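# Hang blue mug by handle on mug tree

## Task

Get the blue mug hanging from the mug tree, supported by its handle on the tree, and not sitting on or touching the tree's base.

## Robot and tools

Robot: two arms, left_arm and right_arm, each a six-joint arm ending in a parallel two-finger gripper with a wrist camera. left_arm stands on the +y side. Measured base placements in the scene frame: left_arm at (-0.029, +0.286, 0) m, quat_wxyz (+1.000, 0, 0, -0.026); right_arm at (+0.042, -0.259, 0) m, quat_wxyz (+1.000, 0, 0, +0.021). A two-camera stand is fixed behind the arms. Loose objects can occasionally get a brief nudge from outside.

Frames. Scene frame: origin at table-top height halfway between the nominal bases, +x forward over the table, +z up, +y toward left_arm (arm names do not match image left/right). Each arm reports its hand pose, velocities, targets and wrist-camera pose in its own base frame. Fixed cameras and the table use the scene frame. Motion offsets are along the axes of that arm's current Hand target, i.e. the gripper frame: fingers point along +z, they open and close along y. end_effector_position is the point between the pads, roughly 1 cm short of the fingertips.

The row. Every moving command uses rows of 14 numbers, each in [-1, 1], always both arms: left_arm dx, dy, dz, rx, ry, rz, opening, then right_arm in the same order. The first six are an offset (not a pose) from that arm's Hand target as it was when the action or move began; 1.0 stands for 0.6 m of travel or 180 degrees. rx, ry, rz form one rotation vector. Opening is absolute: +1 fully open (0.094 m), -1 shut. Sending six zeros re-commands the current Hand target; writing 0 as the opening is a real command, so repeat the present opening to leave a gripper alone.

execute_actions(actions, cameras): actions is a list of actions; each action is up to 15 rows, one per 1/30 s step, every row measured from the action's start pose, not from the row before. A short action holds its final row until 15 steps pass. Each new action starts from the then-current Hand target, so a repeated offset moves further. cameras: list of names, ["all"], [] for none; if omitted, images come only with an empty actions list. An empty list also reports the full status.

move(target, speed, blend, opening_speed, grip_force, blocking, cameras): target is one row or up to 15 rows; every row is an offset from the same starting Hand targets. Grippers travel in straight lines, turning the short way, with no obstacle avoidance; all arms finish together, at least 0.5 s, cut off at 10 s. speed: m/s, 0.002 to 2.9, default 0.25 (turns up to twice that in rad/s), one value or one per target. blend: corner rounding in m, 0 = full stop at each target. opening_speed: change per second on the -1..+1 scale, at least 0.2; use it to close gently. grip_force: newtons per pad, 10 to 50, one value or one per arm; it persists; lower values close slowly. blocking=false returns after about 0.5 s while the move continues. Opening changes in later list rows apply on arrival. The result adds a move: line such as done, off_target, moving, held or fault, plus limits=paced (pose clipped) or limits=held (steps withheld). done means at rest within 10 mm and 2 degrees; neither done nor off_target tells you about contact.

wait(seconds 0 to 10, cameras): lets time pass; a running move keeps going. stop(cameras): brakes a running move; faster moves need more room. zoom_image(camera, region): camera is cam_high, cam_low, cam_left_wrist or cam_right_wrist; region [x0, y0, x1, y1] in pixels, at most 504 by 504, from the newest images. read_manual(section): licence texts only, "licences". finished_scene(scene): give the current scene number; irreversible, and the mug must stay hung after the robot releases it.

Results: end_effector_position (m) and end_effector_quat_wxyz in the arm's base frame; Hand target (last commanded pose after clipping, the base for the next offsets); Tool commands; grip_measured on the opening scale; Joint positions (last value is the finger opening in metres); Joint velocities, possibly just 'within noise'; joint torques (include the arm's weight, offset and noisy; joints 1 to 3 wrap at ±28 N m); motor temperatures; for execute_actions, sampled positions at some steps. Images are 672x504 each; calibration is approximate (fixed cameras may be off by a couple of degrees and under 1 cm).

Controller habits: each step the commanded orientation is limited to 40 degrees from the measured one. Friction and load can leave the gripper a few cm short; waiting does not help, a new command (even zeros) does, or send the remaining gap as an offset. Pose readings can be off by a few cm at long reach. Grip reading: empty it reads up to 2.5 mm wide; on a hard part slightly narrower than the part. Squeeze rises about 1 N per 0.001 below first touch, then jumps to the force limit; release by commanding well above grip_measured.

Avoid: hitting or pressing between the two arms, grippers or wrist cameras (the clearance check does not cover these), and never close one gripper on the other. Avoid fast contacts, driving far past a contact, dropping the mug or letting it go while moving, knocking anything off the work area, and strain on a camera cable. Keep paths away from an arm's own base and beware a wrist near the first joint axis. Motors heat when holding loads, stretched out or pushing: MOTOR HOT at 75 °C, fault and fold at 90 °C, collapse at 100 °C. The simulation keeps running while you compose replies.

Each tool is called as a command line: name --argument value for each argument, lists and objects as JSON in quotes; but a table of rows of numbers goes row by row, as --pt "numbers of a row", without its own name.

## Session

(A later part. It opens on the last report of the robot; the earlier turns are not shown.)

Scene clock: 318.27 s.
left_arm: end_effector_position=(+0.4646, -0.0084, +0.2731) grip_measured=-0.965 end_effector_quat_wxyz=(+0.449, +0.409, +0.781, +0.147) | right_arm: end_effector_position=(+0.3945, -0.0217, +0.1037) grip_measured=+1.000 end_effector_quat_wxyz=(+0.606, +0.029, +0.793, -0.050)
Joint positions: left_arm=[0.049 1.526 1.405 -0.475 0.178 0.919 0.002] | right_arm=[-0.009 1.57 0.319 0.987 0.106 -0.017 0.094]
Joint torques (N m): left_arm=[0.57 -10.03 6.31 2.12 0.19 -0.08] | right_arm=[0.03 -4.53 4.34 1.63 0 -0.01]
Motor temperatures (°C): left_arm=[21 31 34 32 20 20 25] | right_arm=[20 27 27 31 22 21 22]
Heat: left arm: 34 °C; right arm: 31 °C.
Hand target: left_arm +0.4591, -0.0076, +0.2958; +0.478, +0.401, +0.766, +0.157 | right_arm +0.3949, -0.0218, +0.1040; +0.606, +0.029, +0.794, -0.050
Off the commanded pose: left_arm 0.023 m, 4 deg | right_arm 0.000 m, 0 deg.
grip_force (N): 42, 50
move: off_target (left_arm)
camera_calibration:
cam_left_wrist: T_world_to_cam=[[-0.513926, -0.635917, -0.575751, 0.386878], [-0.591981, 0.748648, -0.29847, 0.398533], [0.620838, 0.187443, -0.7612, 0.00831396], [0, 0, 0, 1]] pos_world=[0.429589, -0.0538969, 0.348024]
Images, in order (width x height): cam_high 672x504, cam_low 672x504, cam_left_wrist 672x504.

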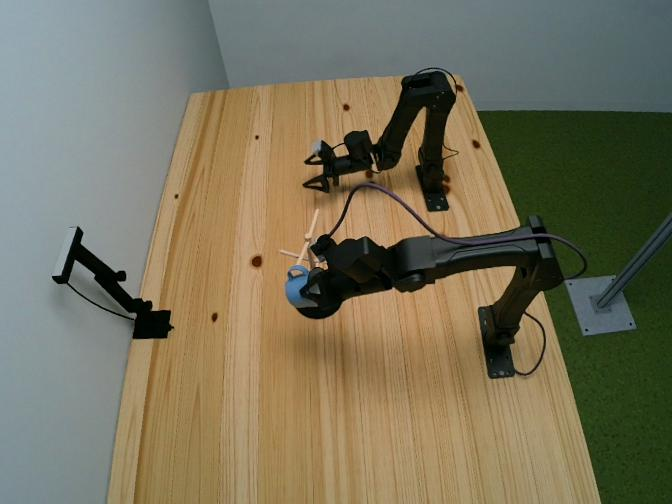

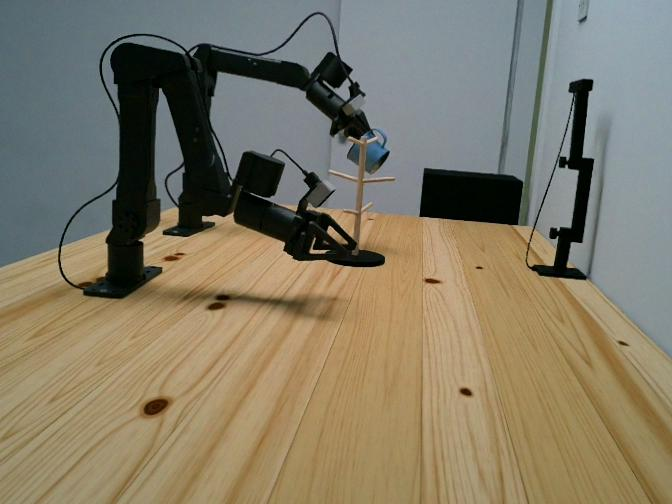

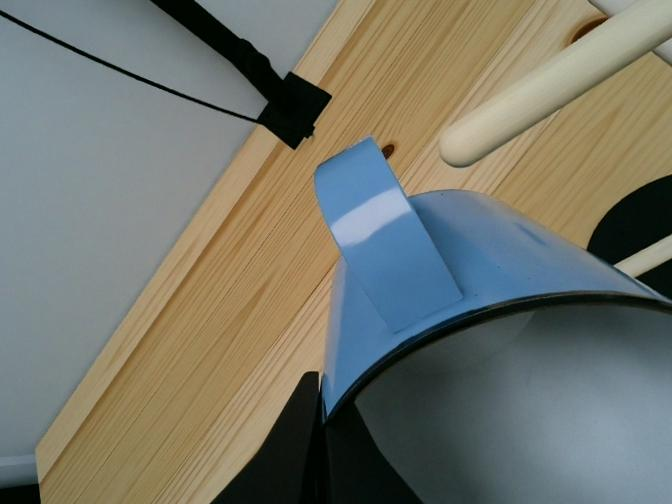

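move --target '[-0.0207,-0.0245,0.0018,0,0,0,-1, 0,0,0,0,0,0,1]' --cameras '["cam_left_wrist","cam_high","cam_low"]' --speed 0.06

zoom_image --camera "cam_high" --region '[260, 220, 340, 300]'

zoom_image --camera "cam_low" --region '[340, 110, 420, 190]'

Scene clock: 330.27 s.
left_arm: end_effector_position=(+0.4595, -0.0237, +0.2688) grip_measured=-0.965 end_effector_quat_wxyz=(+0.444, +0.410, +0.783, +0.146) | right_arm: end_effector_position=(+0.3945, -0.0217, +0.1037) grip_measured=+1.000 end_effector_quat_wxyz=(+0.606, +0.029, +0.793, -0.050)
Joint positions: left_arm=[0 1.51 1.381 -0.475 0.137 0.893 0.002] | right_arm=[-0.009 1.57 0.319 0.987 0.106 -0.017 0.094]
Joint torques (N m): left_arm=[-0.2 -10.03 6.23 2.25 0.04 -0.14] | right_arm=[0.02 -4.52 4.36 1.63 0 -0.01]
Heat: left arm: 34 °C; right arm: 31 °C.
Hand target: left_arm +0.4559, -0.0265, +0.2937; +0.478, +0.401, +0.766, +0.157 | right_arm +0.3949, -0.0218, +0.1040; +0.606, +0.029, +0.794, -0.050
Off the commanded pose: left_arm 0.025 m, 5 deg | right_arm 0.000 m, 0 deg.
grip_force (N): 42, 50
move: off_target (left_arm)
camera_calibration:
cam_left_wrist: T_world_to_cam=[[-0.520953, -0.634388, -0.571104, 0.374049], [-0.594981, 0.749618, -0.289949, 0.404854], [0.61205, 0.188746, -0.767965, 0.016949], [0, 0, 0, 1]] pos_world=[0.425369, -0.0693932, 0.344024]
Images, in order (width x height): cam_high 672x504, cam_low 672x504, cam_left_wrist 672x504.

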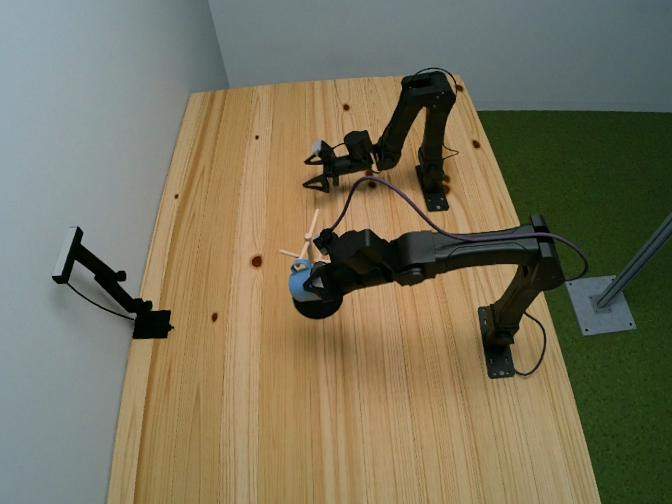

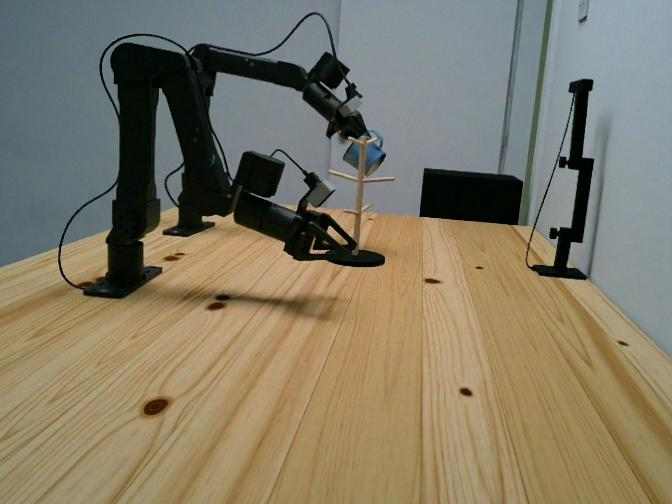

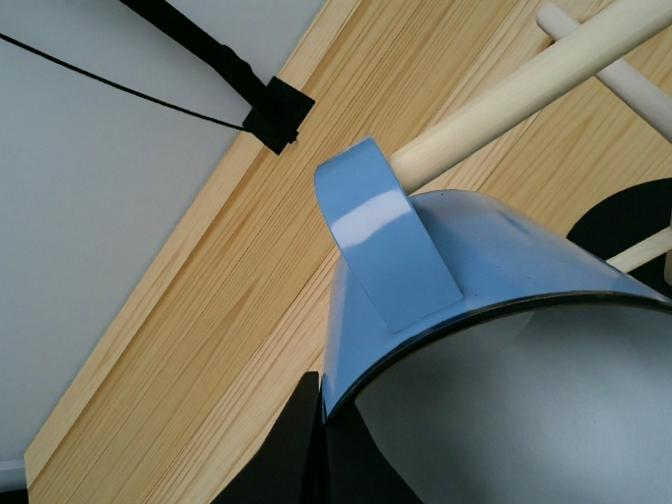

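Scaled by 6.300 from the camera's 672x504 image, which has a finer 960x720 frame.

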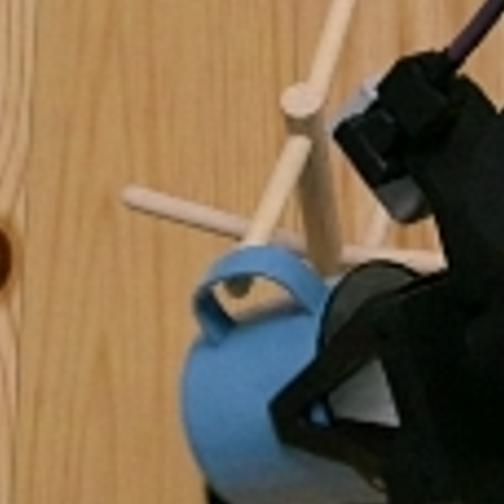

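Scaled by 6.300 from the camera's 672x504 image, which has a finer 960x720 frame.

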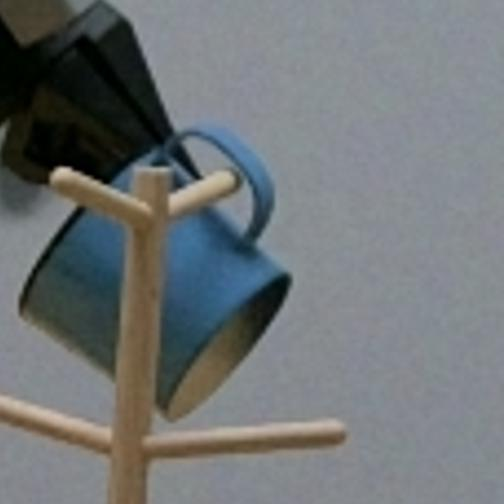

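move --target '[-0.0148,-0.001,0.0085,0,0,0,-1, 0,0,0,0,0,0,1]' --cameras '["cam_left_wrist","cam_high","cam_low"]' --speed 0.05

zoom_image --camera "cam_high" --region '[260, 220, 340, 300]'

zoom_image --camera "cam_low" --region '[340, 110, 420, 190]'

Scene clock: 353.47 s.
left_arm: end_effector_position=(+0.4593, -0.0308, +0.2685) grip_measured=-0.965 end_effector_quat_wxyz=(+0.443, +0.410, +0.783, +0.146) | right_arm: end_effector_position=(+0.3945, -0.0217, +0.1037) grip_measured=+1.000 end_effector_quat_wxyz=(+0.606, +0.029, +0.793, -0.050)
Joint positions: left_arm=[-0.024 1.51 1.381 -0.475 0.115 0.88 0.002] | right_arm=[-0.009 1.57 0.319 0.987 0.106 -0.017 0.094]
Joint torques (N m): left_arm=[-0.59 -8.43 8.29 2.21 0.08 -0.16] | right_arm=[0.05 -4.52 4.34 1.64 0 -0.01]
Heat: left arm: 35 °C; right arm: 31 °C.
Hand target: left_arm +0.4620, -0.0344, +0.2962; +0.478, +0.401, +0.766, +0.157 | right_arm +0.3949, -0.0218, +0.1040; +0.606, +0.029, +0.794, -0.050
Off the commanded pose: left_arm 0.028 m, 5 deg | right_arm 0.000 m, 0 deg.
grip_force (N): 42, 50
move: off_target (left_arm)
camera_calibration:
cam_left_wrist: T_world_to_cam=[[-0.521107, -0.634174, -0.571201, 0.369425], [-0.596376, 0.749317, -0.287853, 0.41001], [0.61056, 0.190649, -0.768681, 0.0191066], [0, 0, 0, 1]] pos_world=[0.425365, -0.0765902, 0.343726]
Images, in order (width x height): cam_high 672x504, cam_low 672x504, cam_left_wrist 672x504.

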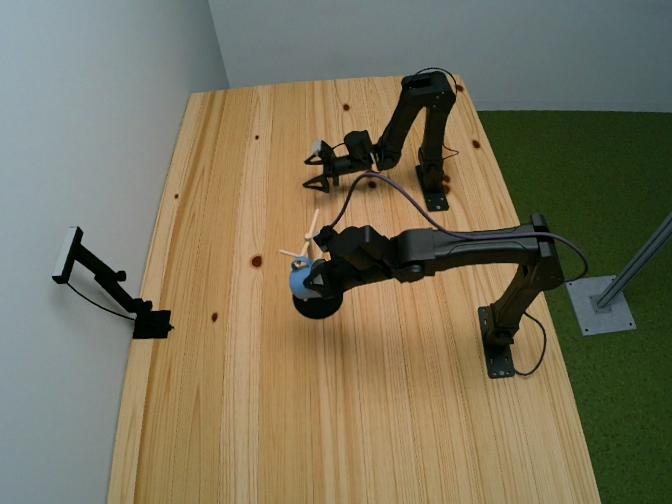

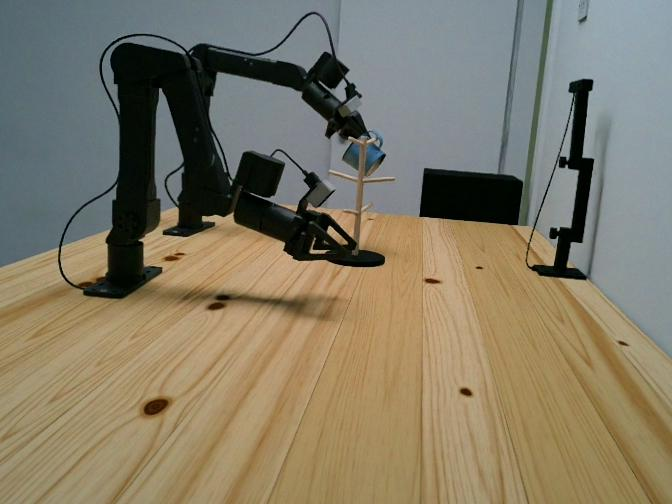

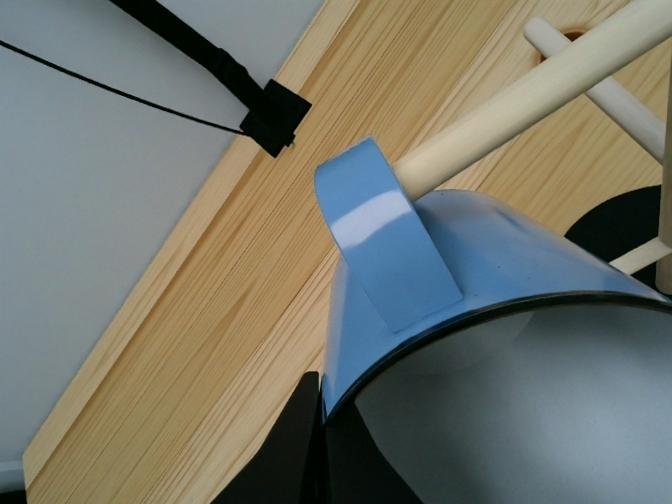

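Scaled by 6.300 from the camera's 672x504 image, which has a finer 960x720 frame.

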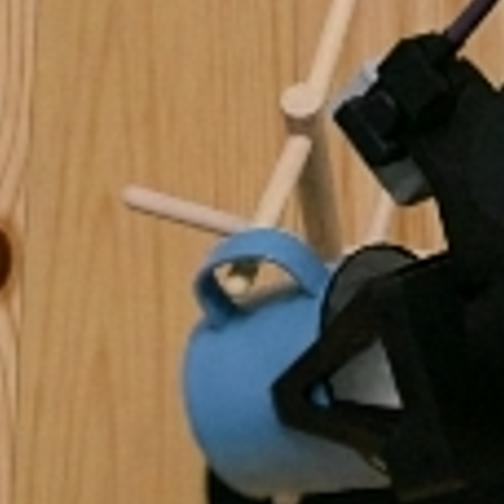

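Scaled by 6.300 from the camera's 672x504 image, which has a finer 960x720 frame.

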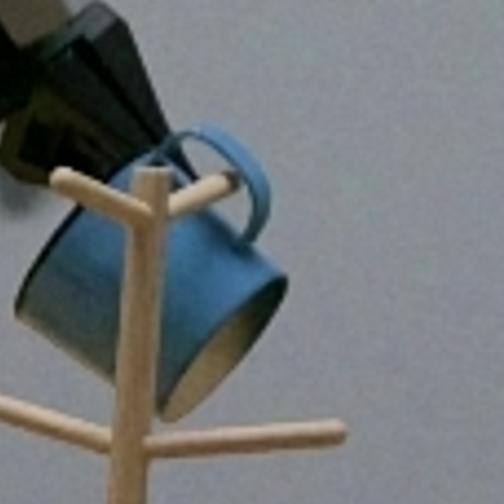

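move --target '[-0.0142,-0.0127,0.0013,0,0,0,-1, 0,0,0,0,0,0,1]' --cameras '["cam_left_wrist","cam_high","cam_low"]' --speed 0.05

zoom_image --camera "cam_high" --region '[260, 220, 340, 300]'

zoom_image --camera "cam_low" --region '[340, 110, 420, 190]'

Scene clock: 363.23 s.
left_arm: end_effector_position=(+0.4586, -0.0424, +0.2682) grip_measured=-0.965 end_effector_quat_wxyz=(+0.442, +0.412, +0.783, +0.147) | right_arm: end_effector_position=(+0.3945, -0.0217, +0.1037) grip_measured=+1.000 end_effector_quat_wxyz=(+0.606, +0.029, +0.793, -0.050)
Joint positions: left_arm=[-0.061 1.51 1.381 -0.475 0.084 0.862 0.002] | right_arm=[-0.009 1.57 0.319 0.987 0.106 -0.017 0.094]
Joint torques (N m): left_arm=[-0.55 -8.55 8.13 2.23 -0.01 -0.13] | right_arm=[0.03 -4.51 4.34 1.64 0 -0.01]
Heat: left arm: 35 °C; right arm: 31 °C.
Hand target: left_arm +0.4610, -0.0457, +0.2962; +0.478, +0.401, +0.766, +0.157 | right_arm +0.3949, -0.0218, +0.1040; +0.606, +0.029, +0.794, -0.050
Off the commanded pose: left_arm 0.028 m, 5 deg | right_arm 0.000 m, 0 deg.
grip_force (N): 42, 50
move: off_target (left_arm)
camera_calibration:
cam_left_wrist: T_world_to_cam=[[-0.522923, -0.631835, -0.572133, 0.362766], [-0.595854, 0.750937, -0.284694, 0.417138], [0.609516, 0.192035, -0.769164, 0.0221301], [0, 0, 0, 1]] pos_world=[0.424763, -0.0882855, 0.343329]
Images, in order (width x height): cam_high 672x504, cam_low 672x504, cam_left_wrist 672x504.

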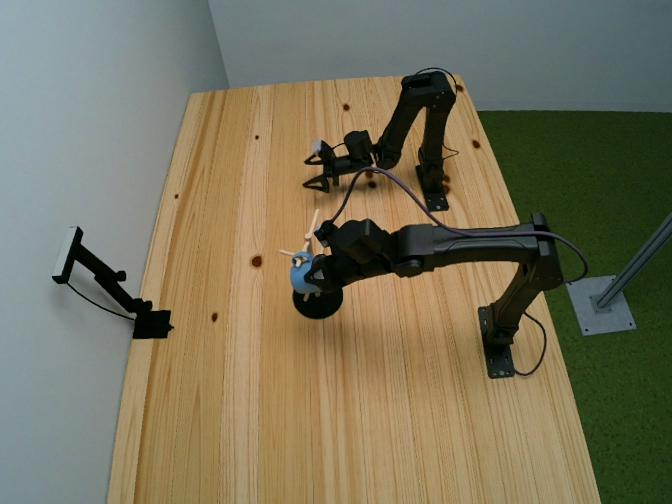

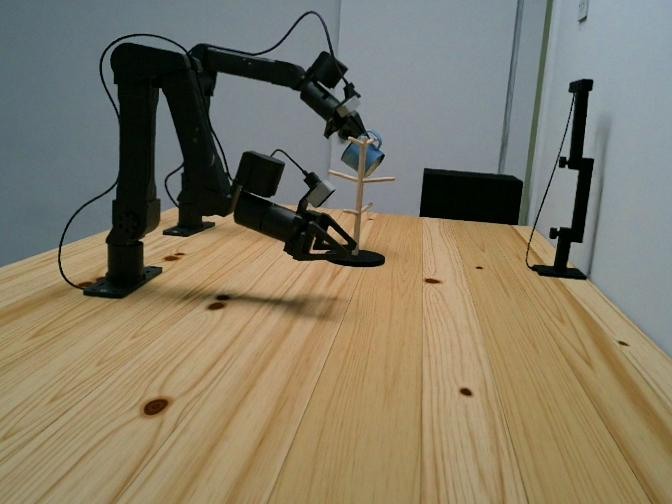

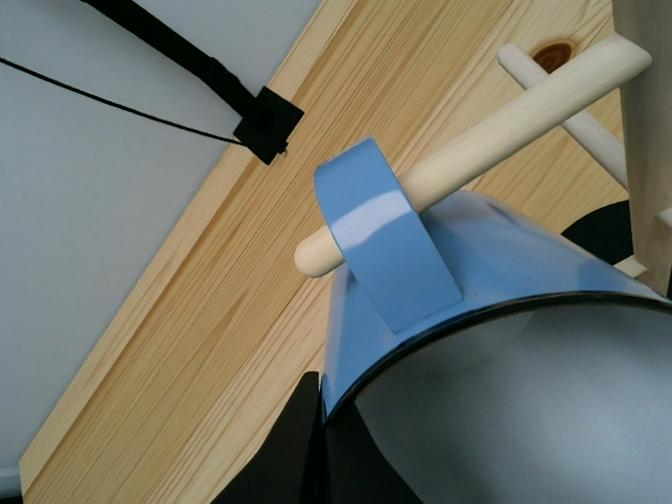

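Scaled by 6.300 from the camera's 672x504 image, which has a finer 960x720 frame.

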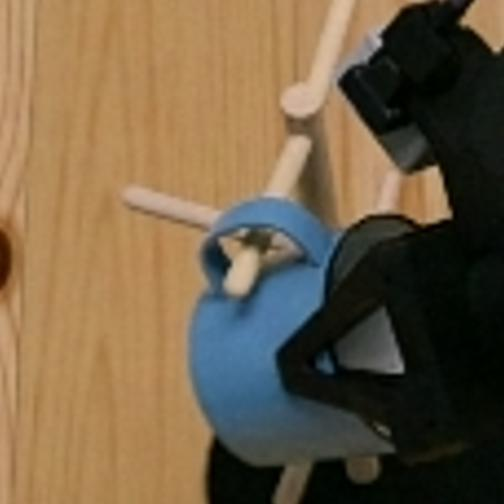

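Scaled by 6.300 from the camera's 672x504 image, which has a finer 960x720 frame.

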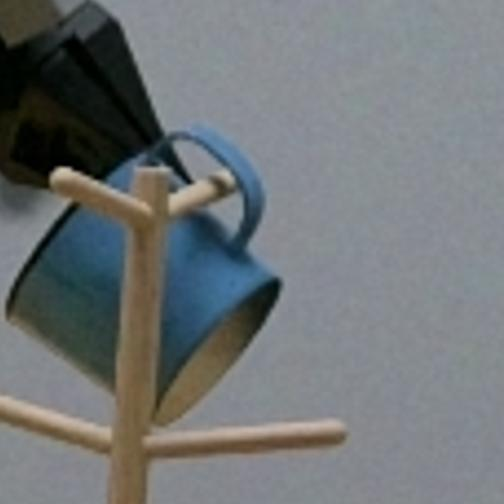

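move --target '[-0.00945,-0.0137,0,0,0,0,-1,0,0,0,0,0,0,1]' --speed 0.05 --cameras '["cam_left_wrist","cam_high","cam_low"]'

Scene clock: 376.20 s.
left_arm: end_effector_position=(+0.4578, -0.0520, +0.2680) grip_measured=-0.965 end_effector_quat_wxyz=(+0.441, +0.412, +0.783, +0.147) | right_arm: end_effector_position=(+0.3945, -0.0217, +0.1037) grip_measured=+1.000 end_effector_quat_wxyz=(+0.606, +0.029, +0.793, -0.050)
Joint positions: left_arm=[-0.093 1.51 1.381 -0.475 0.058 0.846 0.002] | right_arm=[-0.009 1.57 0.319 0.987 0.106 -0.017 0.094]
Joint torques (N m): left_arm=[-0.59 -9.1 7.2 2.3 0.02 -0.2] | right_arm=[0.03 -4.52 4.34 1.64 0 -0.02]
Heat: left arm: 36 °C; right arm: 31 °C.
Hand target: left_arm +0.4585, -0.0553, +0.2946; +0.478, +0.401, +0.766, +0.157 | right_arm +0.3949, -0.0218, +0.1040; +0.606, +0.029, +0.794, -0.050
Off the commanded pose: left_arm 0.027 m, 5 deg | right_arm 0.000 m, 0 deg.
grip_force (N): 42, 50
move: off_target (left_arm)
camera_calibration:
cam_left_wrist: T_world_to_cam=[[-0.523956, -0.630176, -0.573018, 0.356892], [-0.595537, 0.752021, -0.282488, 0.423147], [0.608938, 0.193242, -0.769319, 0.024687], [0, 0, 0, 1]] pos_world=[0.423963, -0.0980818, 0.343031]
Images, in order (width x height): cam_high 672x504, cam_low 672x504, cam_left_wrist 672x504.

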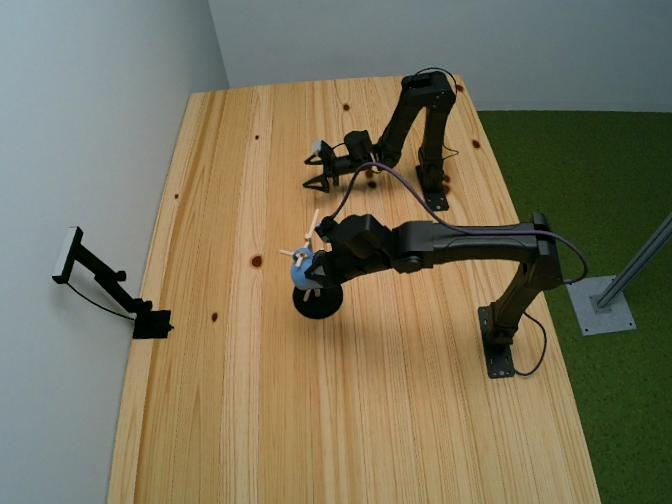

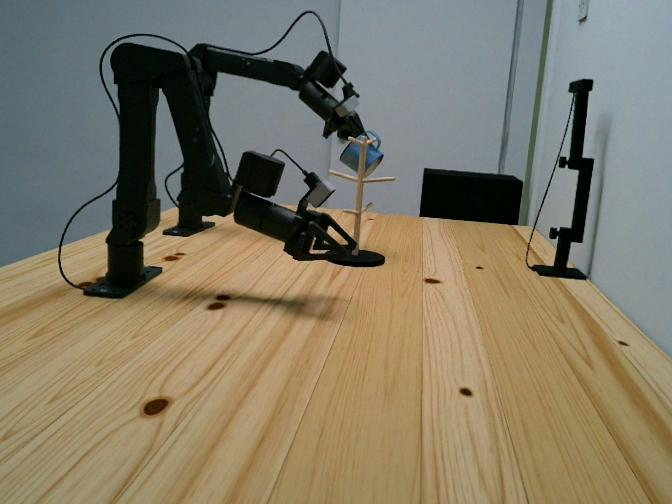

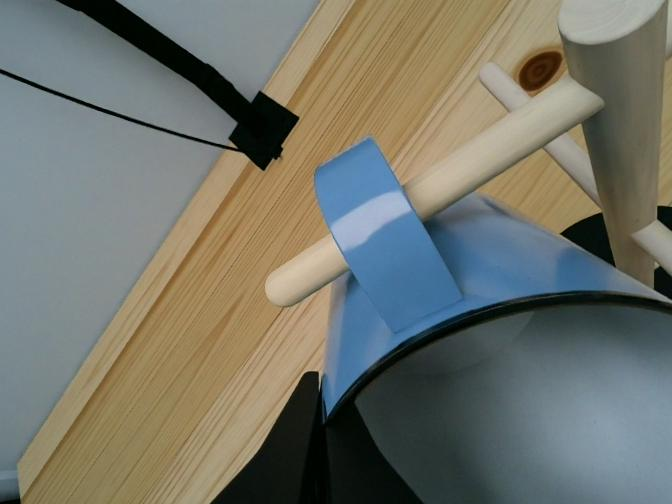

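zoom_image --camera "cam_low" --region '[310, 100, 420, 190]'

zoom_image --camera "cam_left_wrist" --region '[220, 60, 640, 360]'

zoom_image --camera "cam_high" --region '[270, 220, 350, 320]'

Scaled by 4.582 from the camera's 672x504 image, which has a finer 960x720 frame.

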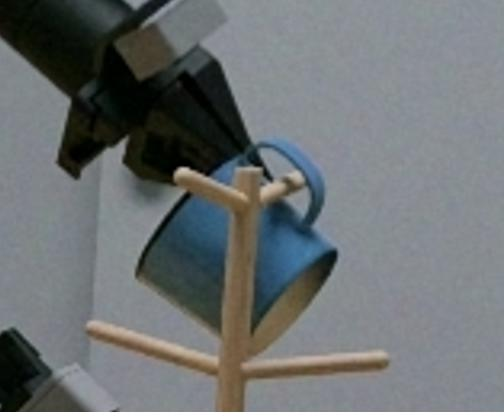

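Scaled by 1.200 from the camera's 672x504 image, which has a finer 960x720 frame.

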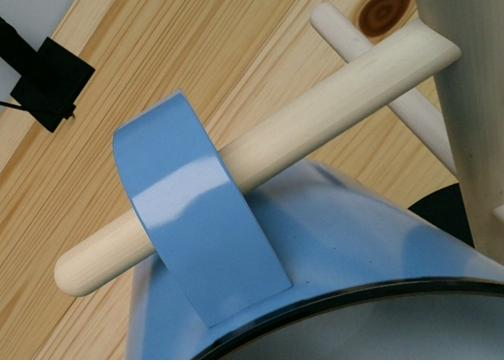

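Scaled by 5.040 from the camera's 672x504 image, which has a finer 960x720 frame.

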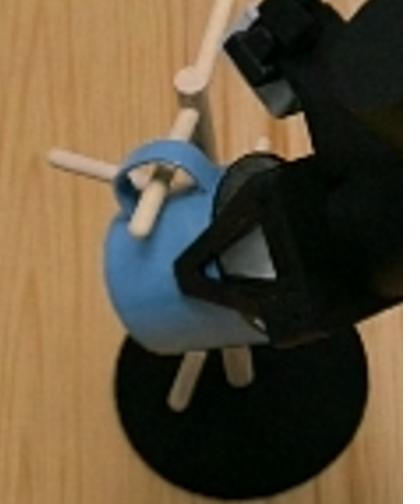

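move --target '[0.0081,-0.0083,0.0066,0,0,0,-1,0,0,0,0,0,0,1]' --speed 0.04 --cameras '["cam_left_wrist","cam_low"]'

zoom_image --camera "cam_low" --region '[320, 110, 400, 180]'

Scene clock: 396.33 s.
left_arm: end_effector_position=(+0.4584, -0.0519, +0.2627) grip_measured=-0.965 end_effector_quat_wxyz=(+0.441, +0.412, +0.783, +0.147) | right_arm: end_effector_position=(+0.3945, -0.0217, +0.1037) grip_measured=+1.000 end_effector_quat_wxyz=(+0.606, +0.029, +0.793, -0.050)
Joint positions: left_arm=[-0.093 1.51 1.36 -0.454 0.057 0.846 0.002] | right_arm=[-0.009 1.57 0.319 0.987 0.106 -0.017 0.094]
Joint torques (N m): left_arm=[-0.59 -9.35 6.35 2.37 0.01 -0.14] | right_arm=[0.02 -4.52 4.34 1.63 0 -0.01]
Heat: left arm: 36 °C; right arm: 31 °C.
Hand target: left_arm +0.4585, -0.0553, +0.2865; +0.478, +0.401, +0.766, +0.157 | right_arm +0.3949, -0.0218, +0.1040; +0.606, +0.029, +0.794, -0.050
Off the commanded pose: left_arm 0.024 m, 5 deg | right_arm 0.000 m, 0 deg.
grip_force (N): 42, 50
move: off_target (left_arm)
camera_calibration:
cam_left_wrist: T_world_to_cam=[[-0.523211, -0.630586, -0.573246, 0.353953], [-0.5961, 0.751523, -0.282626, 0.422169], [0.609028, 0.193839, -0.769097, 0.0201708], [0, 0, 0, 1]] pos_world=[0.424562, -0.0979814, 0.337732]
Images, in order (width x height): cam_low 672x504, cam_left_wrist 672x504.

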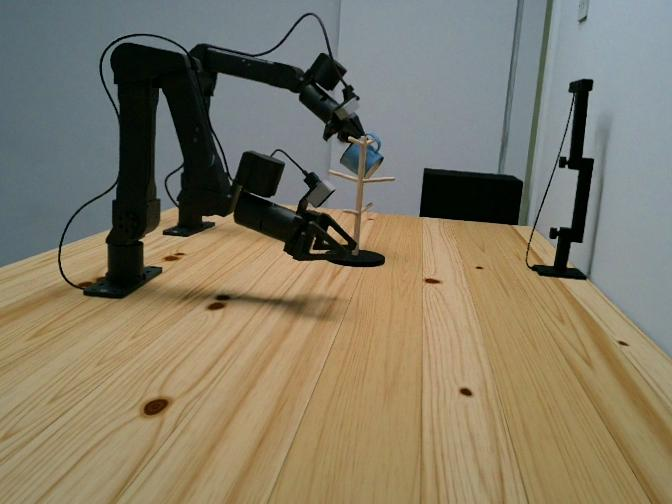

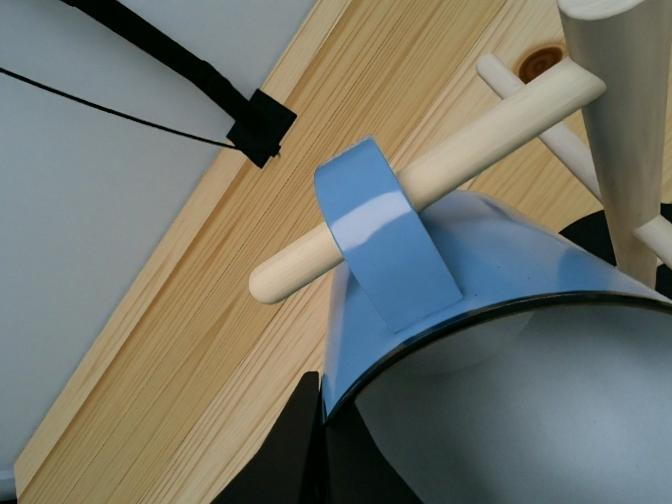

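Scaled by 6.300 from the camera's 672x504 image, which has a finer 960x720 frame.

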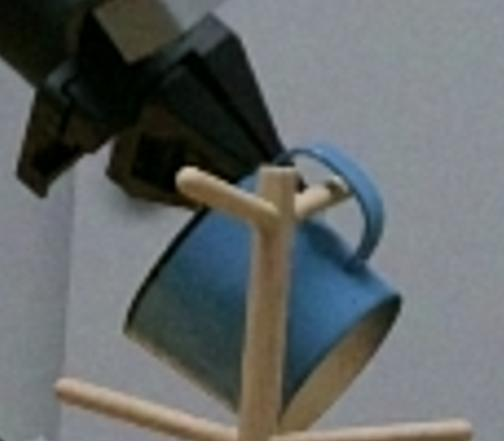

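move --target '[0.0061,-0.0063,0.0049,0,0,0,-1,0,0,0,0,0,0,1]' --speed 0.04 --cameras '["cam_left_wrist","cam_low","cam_high"]'

zoom_image --camera "cam_low" --region '[320, 110, 400, 180]'

zoom_image --camera "cam_high" --region '[270, 220, 350, 320]'

Scene clock: 402.00 s.
left_arm: end_effector_position=(+0.4587, -0.0519, +0.2561) grip_measured=-0.965 end_effector_quat_wxyz=(+0.441, +0.412, +0.784, +0.147) | right_arm: end_effector_position=(+0.3945, -0.0217, +0.1037) grip_measured=+1.000 end_effector_quat_wxyz=(+0.606, +0.029, +0.793, -0.050)
Joint positions: left_arm=[-0.093 1.51 1.335 -0.43 0.057 0.846 0.002] | right_arm=[-0.009 1.57 0.319 0.987 0.106 -0.017 0.094]
Joint torques (N m): left_arm=[-0.58 -9.54 6.28 2.36 0.02 -0.14] | right_arm=[0.03 -4.52 4.34 1.64 0 -0.01]
Motor temperatures (°C): left_arm=[21 32 36 37 20 20 25] | right_arm=[20 27 27 31 22 21 22]
Heat: left arm: 37 °C; right arm: 31 °C.
Hand target: left_arm +0.4584, -0.0553, +0.2805; +0.478, +0.401, +0.766, +0.157 | right_arm +0.3949, -0.0218, +0.1040; +0.606, +0.029, +0.794, -0.050
Off the commanded pose: left_arm 0.025 m, 5 deg | right_arm 0.000 m, 0 deg.
grip_force (N): 42, 50
move: off_target (left_arm)
camera_calibration:
cam_left_wrist: T_world_to_cam=[[-0.523846, -0.63051, -0.57275, 0.350485], [-0.596421, 0.751558, -0.281854, 0.420528], [0.608167, 0.193952, -0.76975, 0.0155419], [0, 0, 0, 1]] pos_world=[0.42496, -0.0980812, 0.331232]
Images, in order (width x height): cam_high 672x504, cam_low 672x504, cam_left_wrist 672x504.

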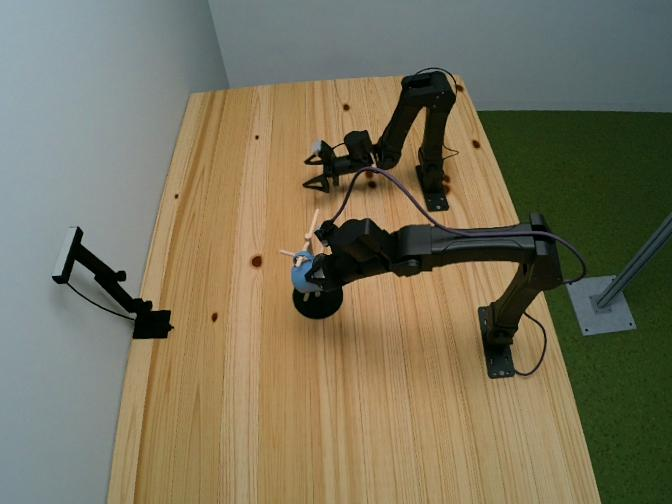

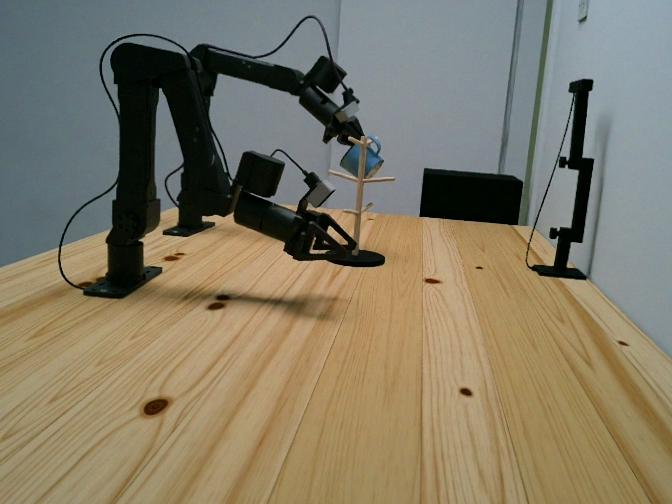

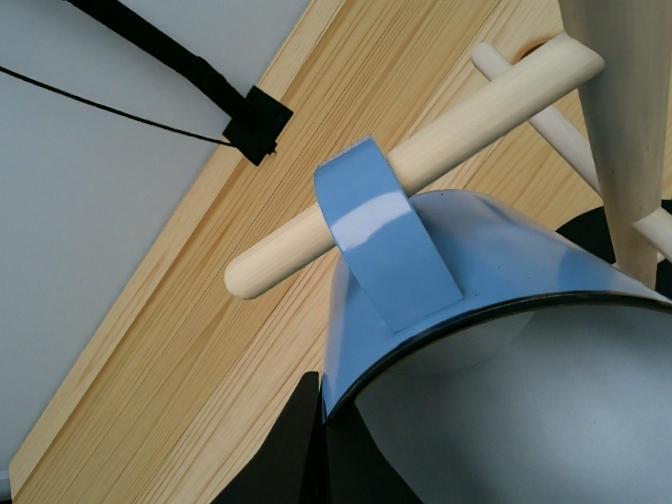

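Scaled by 6.300 from the camera's 672x504 image, which has a finer 960x720 frame.

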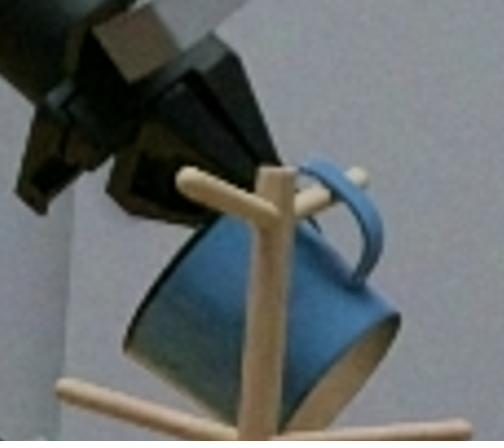

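Scaled by 5.040 from the camera's 672x504 image, which has a finer 960x720 frame.

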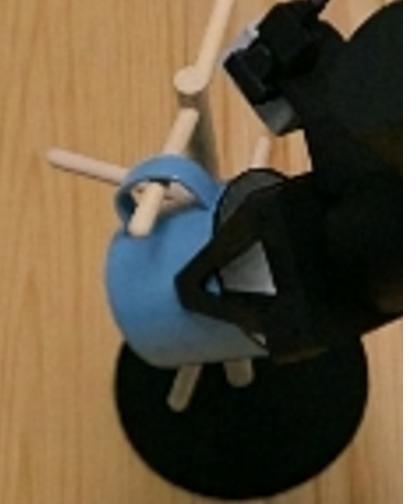

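move --target '[0.003,-0.0031,0.0025,0,0,0,-1,0,0,0,0,0,0,1]' --speed 0.03 --cameras '["cam_left_wrist","cam_low"]'

zoom_image --camera "cam_low" --region '[320, 110, 400, 180]'

Scene clock: 417.83 s.
left_arm: end_effector_position=(+0.4596, -0.0520, +0.2541) grip_measured=-0.965 end_effector_quat_wxyz=(+0.443, +0.412, +0.783, +0.148) | right_arm: end_effector_position=(+0.3945, -0.0217, +0.1037) grip_measured=+1.000 end_effector_quat_wxyz=(+0.606, +0.029, +0.793, -0.050)
Joint positions: left_arm=[-0.093 1.51 1.323 -0.413 0.057 0.846 0.002] | right_arm=[-0.009 1.57 0.319 0.987 0.106 -0.017 0.094]
Joint torques (N m): left_arm=[-0.59 -9.58 6.13 2.37 0.01 -0.14] | right_arm=[0.02 -4.52 4.36 1.63 0 -0.01]
Heat: left arm: 37 °C; right arm: 31 °C.
Hand target: left_arm +0.4584, -0.0553, +0.2775; +0.478, +0.401, +0.766, +0.157 | right_arm +0.3949, -0.0218, +0.1040; +0.606, +0.029, +0.794, -0.050
Off the commanded pose: left_arm 0.024 m, 5 deg | right_arm 0.000 m, 0 deg.
grip_force (N): 42, 50
move: off_target (left_arm)
camera_calibration:
cam_left_wrist: T_world_to_cam=[[-0.521086, -0.631026, -0.574696, 0.348906], [-0.595286, 0.751231, -0.285108, 0.420767], [0.61164, 0.193543, -0.767097, 0.0111494], [0, 0, 0, 1]] pos_world=[0.425468, -0.0980824, 0.329032]
Images, in order (width x height): cam_low 672x504, cam_left_wrist 672x504.

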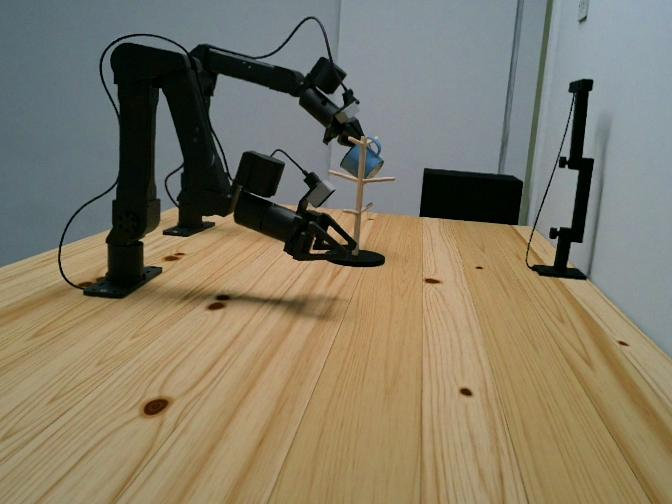

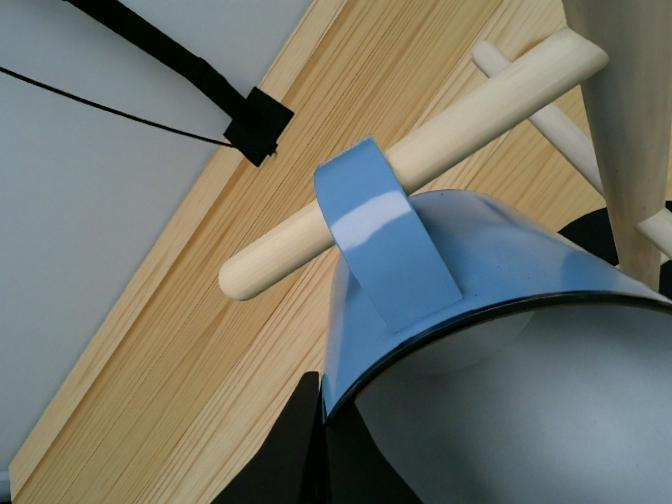

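Scaled by 6.300 from the camera's 672x504 image, which has a finer 960x720 frame.

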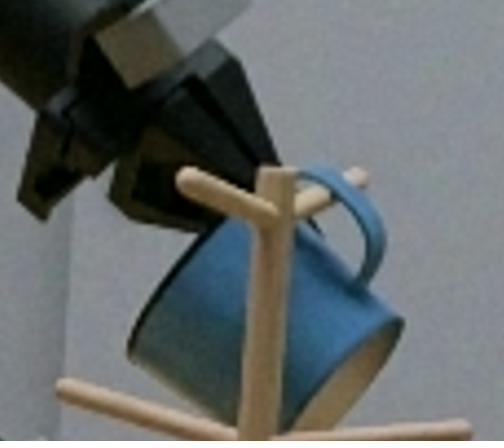

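move --target '[0.0035,-0.0036,0.0028,0,0,0,-1,0,0,0,0,0,0,1]' --speed 0.03 --cameras '["cam_left_wrist","cam_low","cam_high"]'

zoom_image --camera "cam_low" --region '[320, 110, 400, 180]'

zoom_image --camera "cam_high" --region '[270, 220, 350, 320]'

Scene clock: 427.33 s.
left_arm: end_effector_position=(+0.4611, -0.0522, +0.2530) grip_measured=-0.965 end_effector_quat_wxyz=(+0.447, +0.410, +0.781, +0.149) | right_arm: end_effector_position=(+0.3945, -0.0217, +0.1037) grip_measured=+1.000 end_effector_quat_wxyz=(+0.606, +0.029, +0.793, -0.050)
Joint positions: left_arm=[-0.093 1.51 1.31 -0.391 0.057 0.844 0.002] | right_arm=[-0.009 1.57 0.319 0.987 0.106 -0.017 0.094]
Joint torques (N m): left_arm=[-0.58 -9.62 6.09 2.27 0.02 -0.13] | right_arm=[0.03 -4.52 4.33 1.64 0 -0.02]
Heat: left arm: 38 °C; right arm: 31 °C.
Hand target: left_arm +0.4584, -0.0553, +0.2740; +0.478, +0.401, +0.766, +0.156 | right_arm +0.3949, -0.0218, +0.1040; +0.606, +0.029, +0.794, -0.050
Off the commanded pose: left_arm 0.021 m, 4 deg | right_arm 0.000 m, 0 deg.
grip_force (N): 42, 50
move: off_target (left_arm)
camera_calibration:
cam_left_wrist: T_world_to_cam=[[-0.515151, -0.632428, -0.578493, 0.347159], [-0.59293, 0.750336, -0.292286, 0.422145], [0.618914, 0.192434, -0.761522, 0.00461689], [0, 0, 0, 1]] pos_world=[0.426284, -0.0980856, 0.327732]
Images, in order (width x height): cam_high 672x504, cam_low 672x504, cam_left_wrist 672x504.

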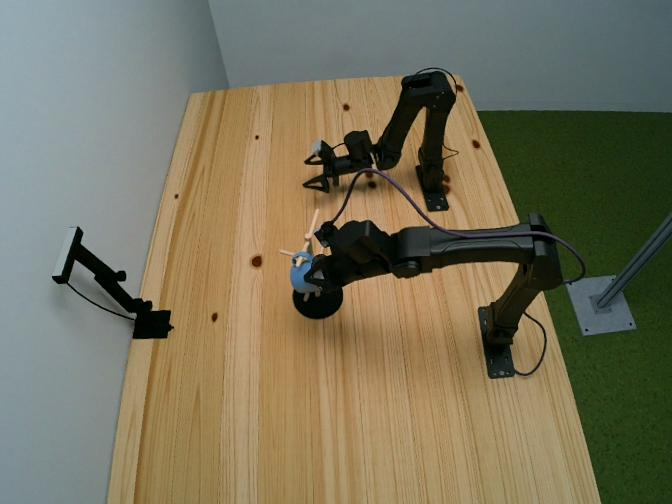

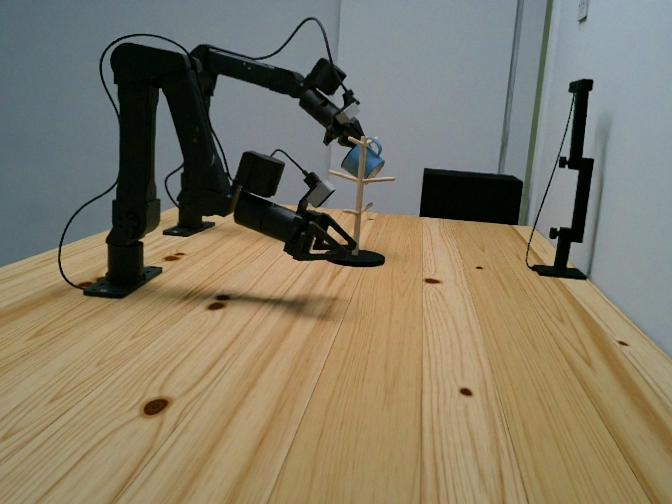

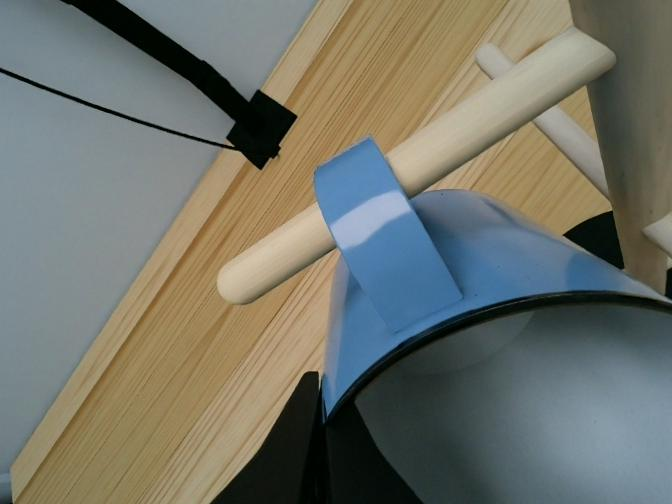

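Scaled by 6.300 from the camera's 672x504 image, which has a finer 960x720 frame.

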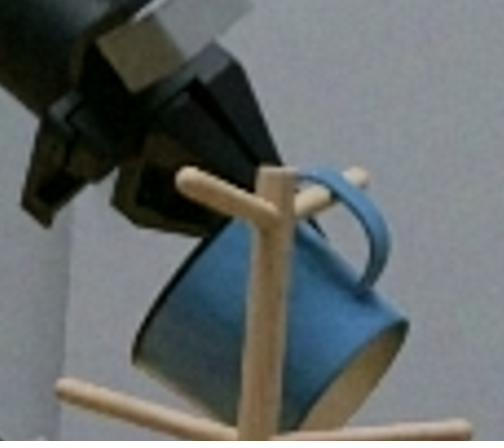

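Scaled by 5.040 from the camera's 672x504 image, which has a finer 960x720 frame.

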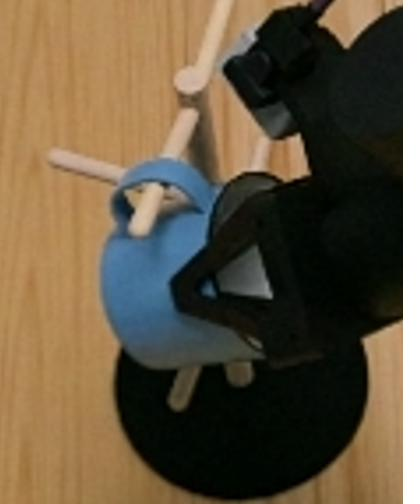

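move --target '[0,0,0,0,0,0,-0.6,0,0,0,0,0,0,1]' --speed 0.03 --opening_speed 0.25 --cameras '["cam_left_wrist","cam_low","cam_high"]'

zoom_image --camera "cam_low" --region '[320, 110, 400, 180]'

zoom_image --camera "cam_high" --region '[270, 220, 350, 320]'

Scene clock: 433.10 s.
left_arm: end_effector_position=(+0.4641, -0.0524, +0.2576) grip_measured=-0.602 end_effector_quat_wxyz=(+0.456, +0.408, +0.776, +0.153) | right_arm: end_effector_position=(+0.3945, -0.0217, +0.1037) grip_measured=+1.000 end_effector_quat_wxyz=(+0.606, +0.029, +0.793, -0.050)
Joint positions: left_arm=[-0.093 1.51 1.31 -0.369 0.057 0.843 0.019] | right_arm=[-0.009 1.57 0.319 0.987 0.106 -0.017 0.094]
Joint torques (N m): left_arm=[-0.59 -9.54 6.13 2.07 0.01 -0.12] | right_arm=[0.02 -4.51 4.34 1.63 0 -0.02]
Heat: left arm: 38 °C; right arm: 31 °C.
Hand target: left_arm +0.4584, -0.0553, +0.2741; +0.478, +0.401, +0.766, +0.157 | right_arm +0.3949, -0.0218, +0.1040; +0.606, +0.029, +0.794, -0.050
Off the commanded pose: left_arm 0.018 m, 3 deg | right_arm 0.000 m, 0 deg.
grip_force (N): 42, 50
move: off_target (left_arm)
camera_calibration:
cam_left_wrist: T_world_to_cam=[[-0.50193, -0.634564, -0.587703, 0.347339], [-0.586951, 0.748987, -0.30742, 0.426577], [0.63526, 0.19065, -0.748397, -0.00472523], [0, 0, 0, 1]] pos_world=[0.427722, -0.0981907, 0.331735]
Images, in order (width x height): cam_high 672x504, cam_low 672x504, cam_left_wrist 672x504.

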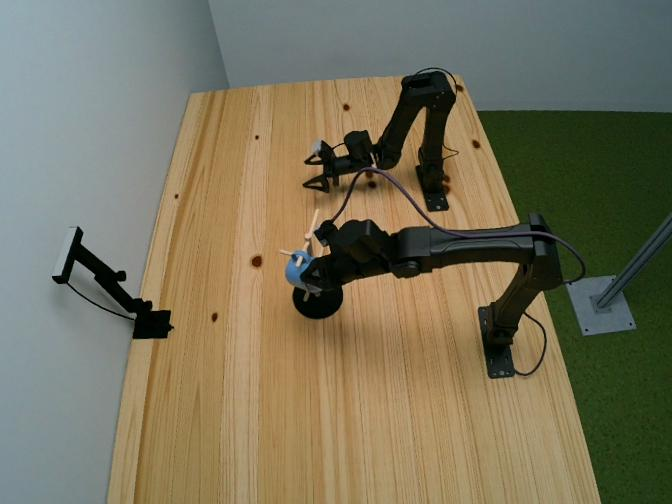

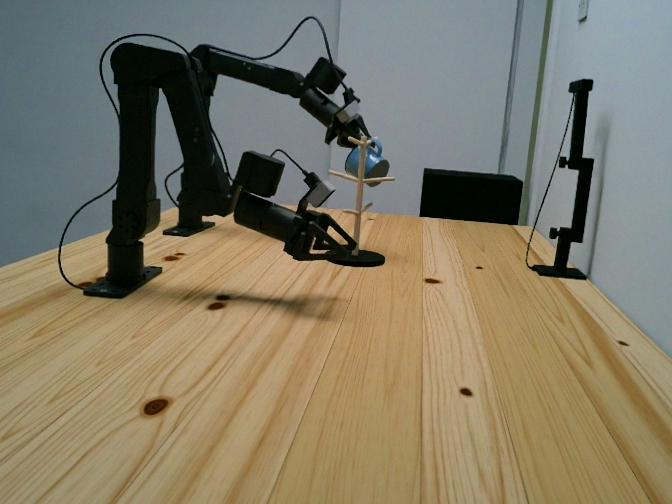

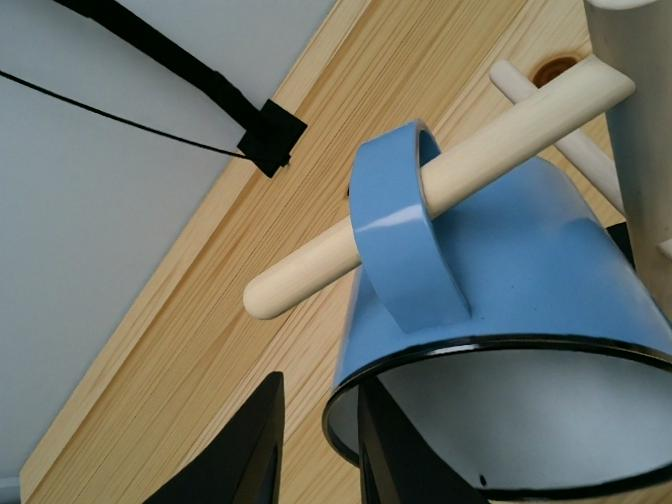

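Scaled by 6.300 from the camera's 672x504 image, which has a finer 960x720 frame.

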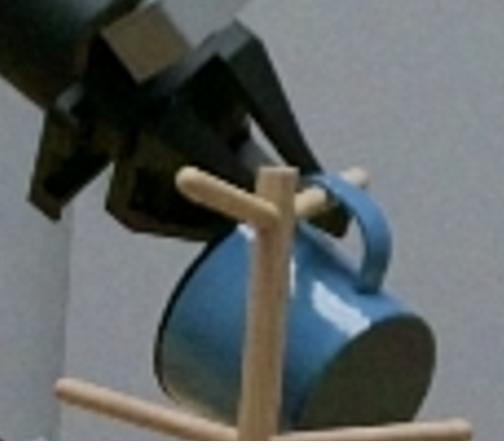

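Scaled by 5.040 from the camera's 672x504 image, which has a finer 960x720 frame.

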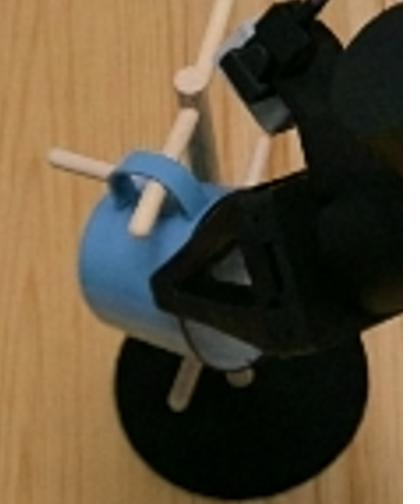

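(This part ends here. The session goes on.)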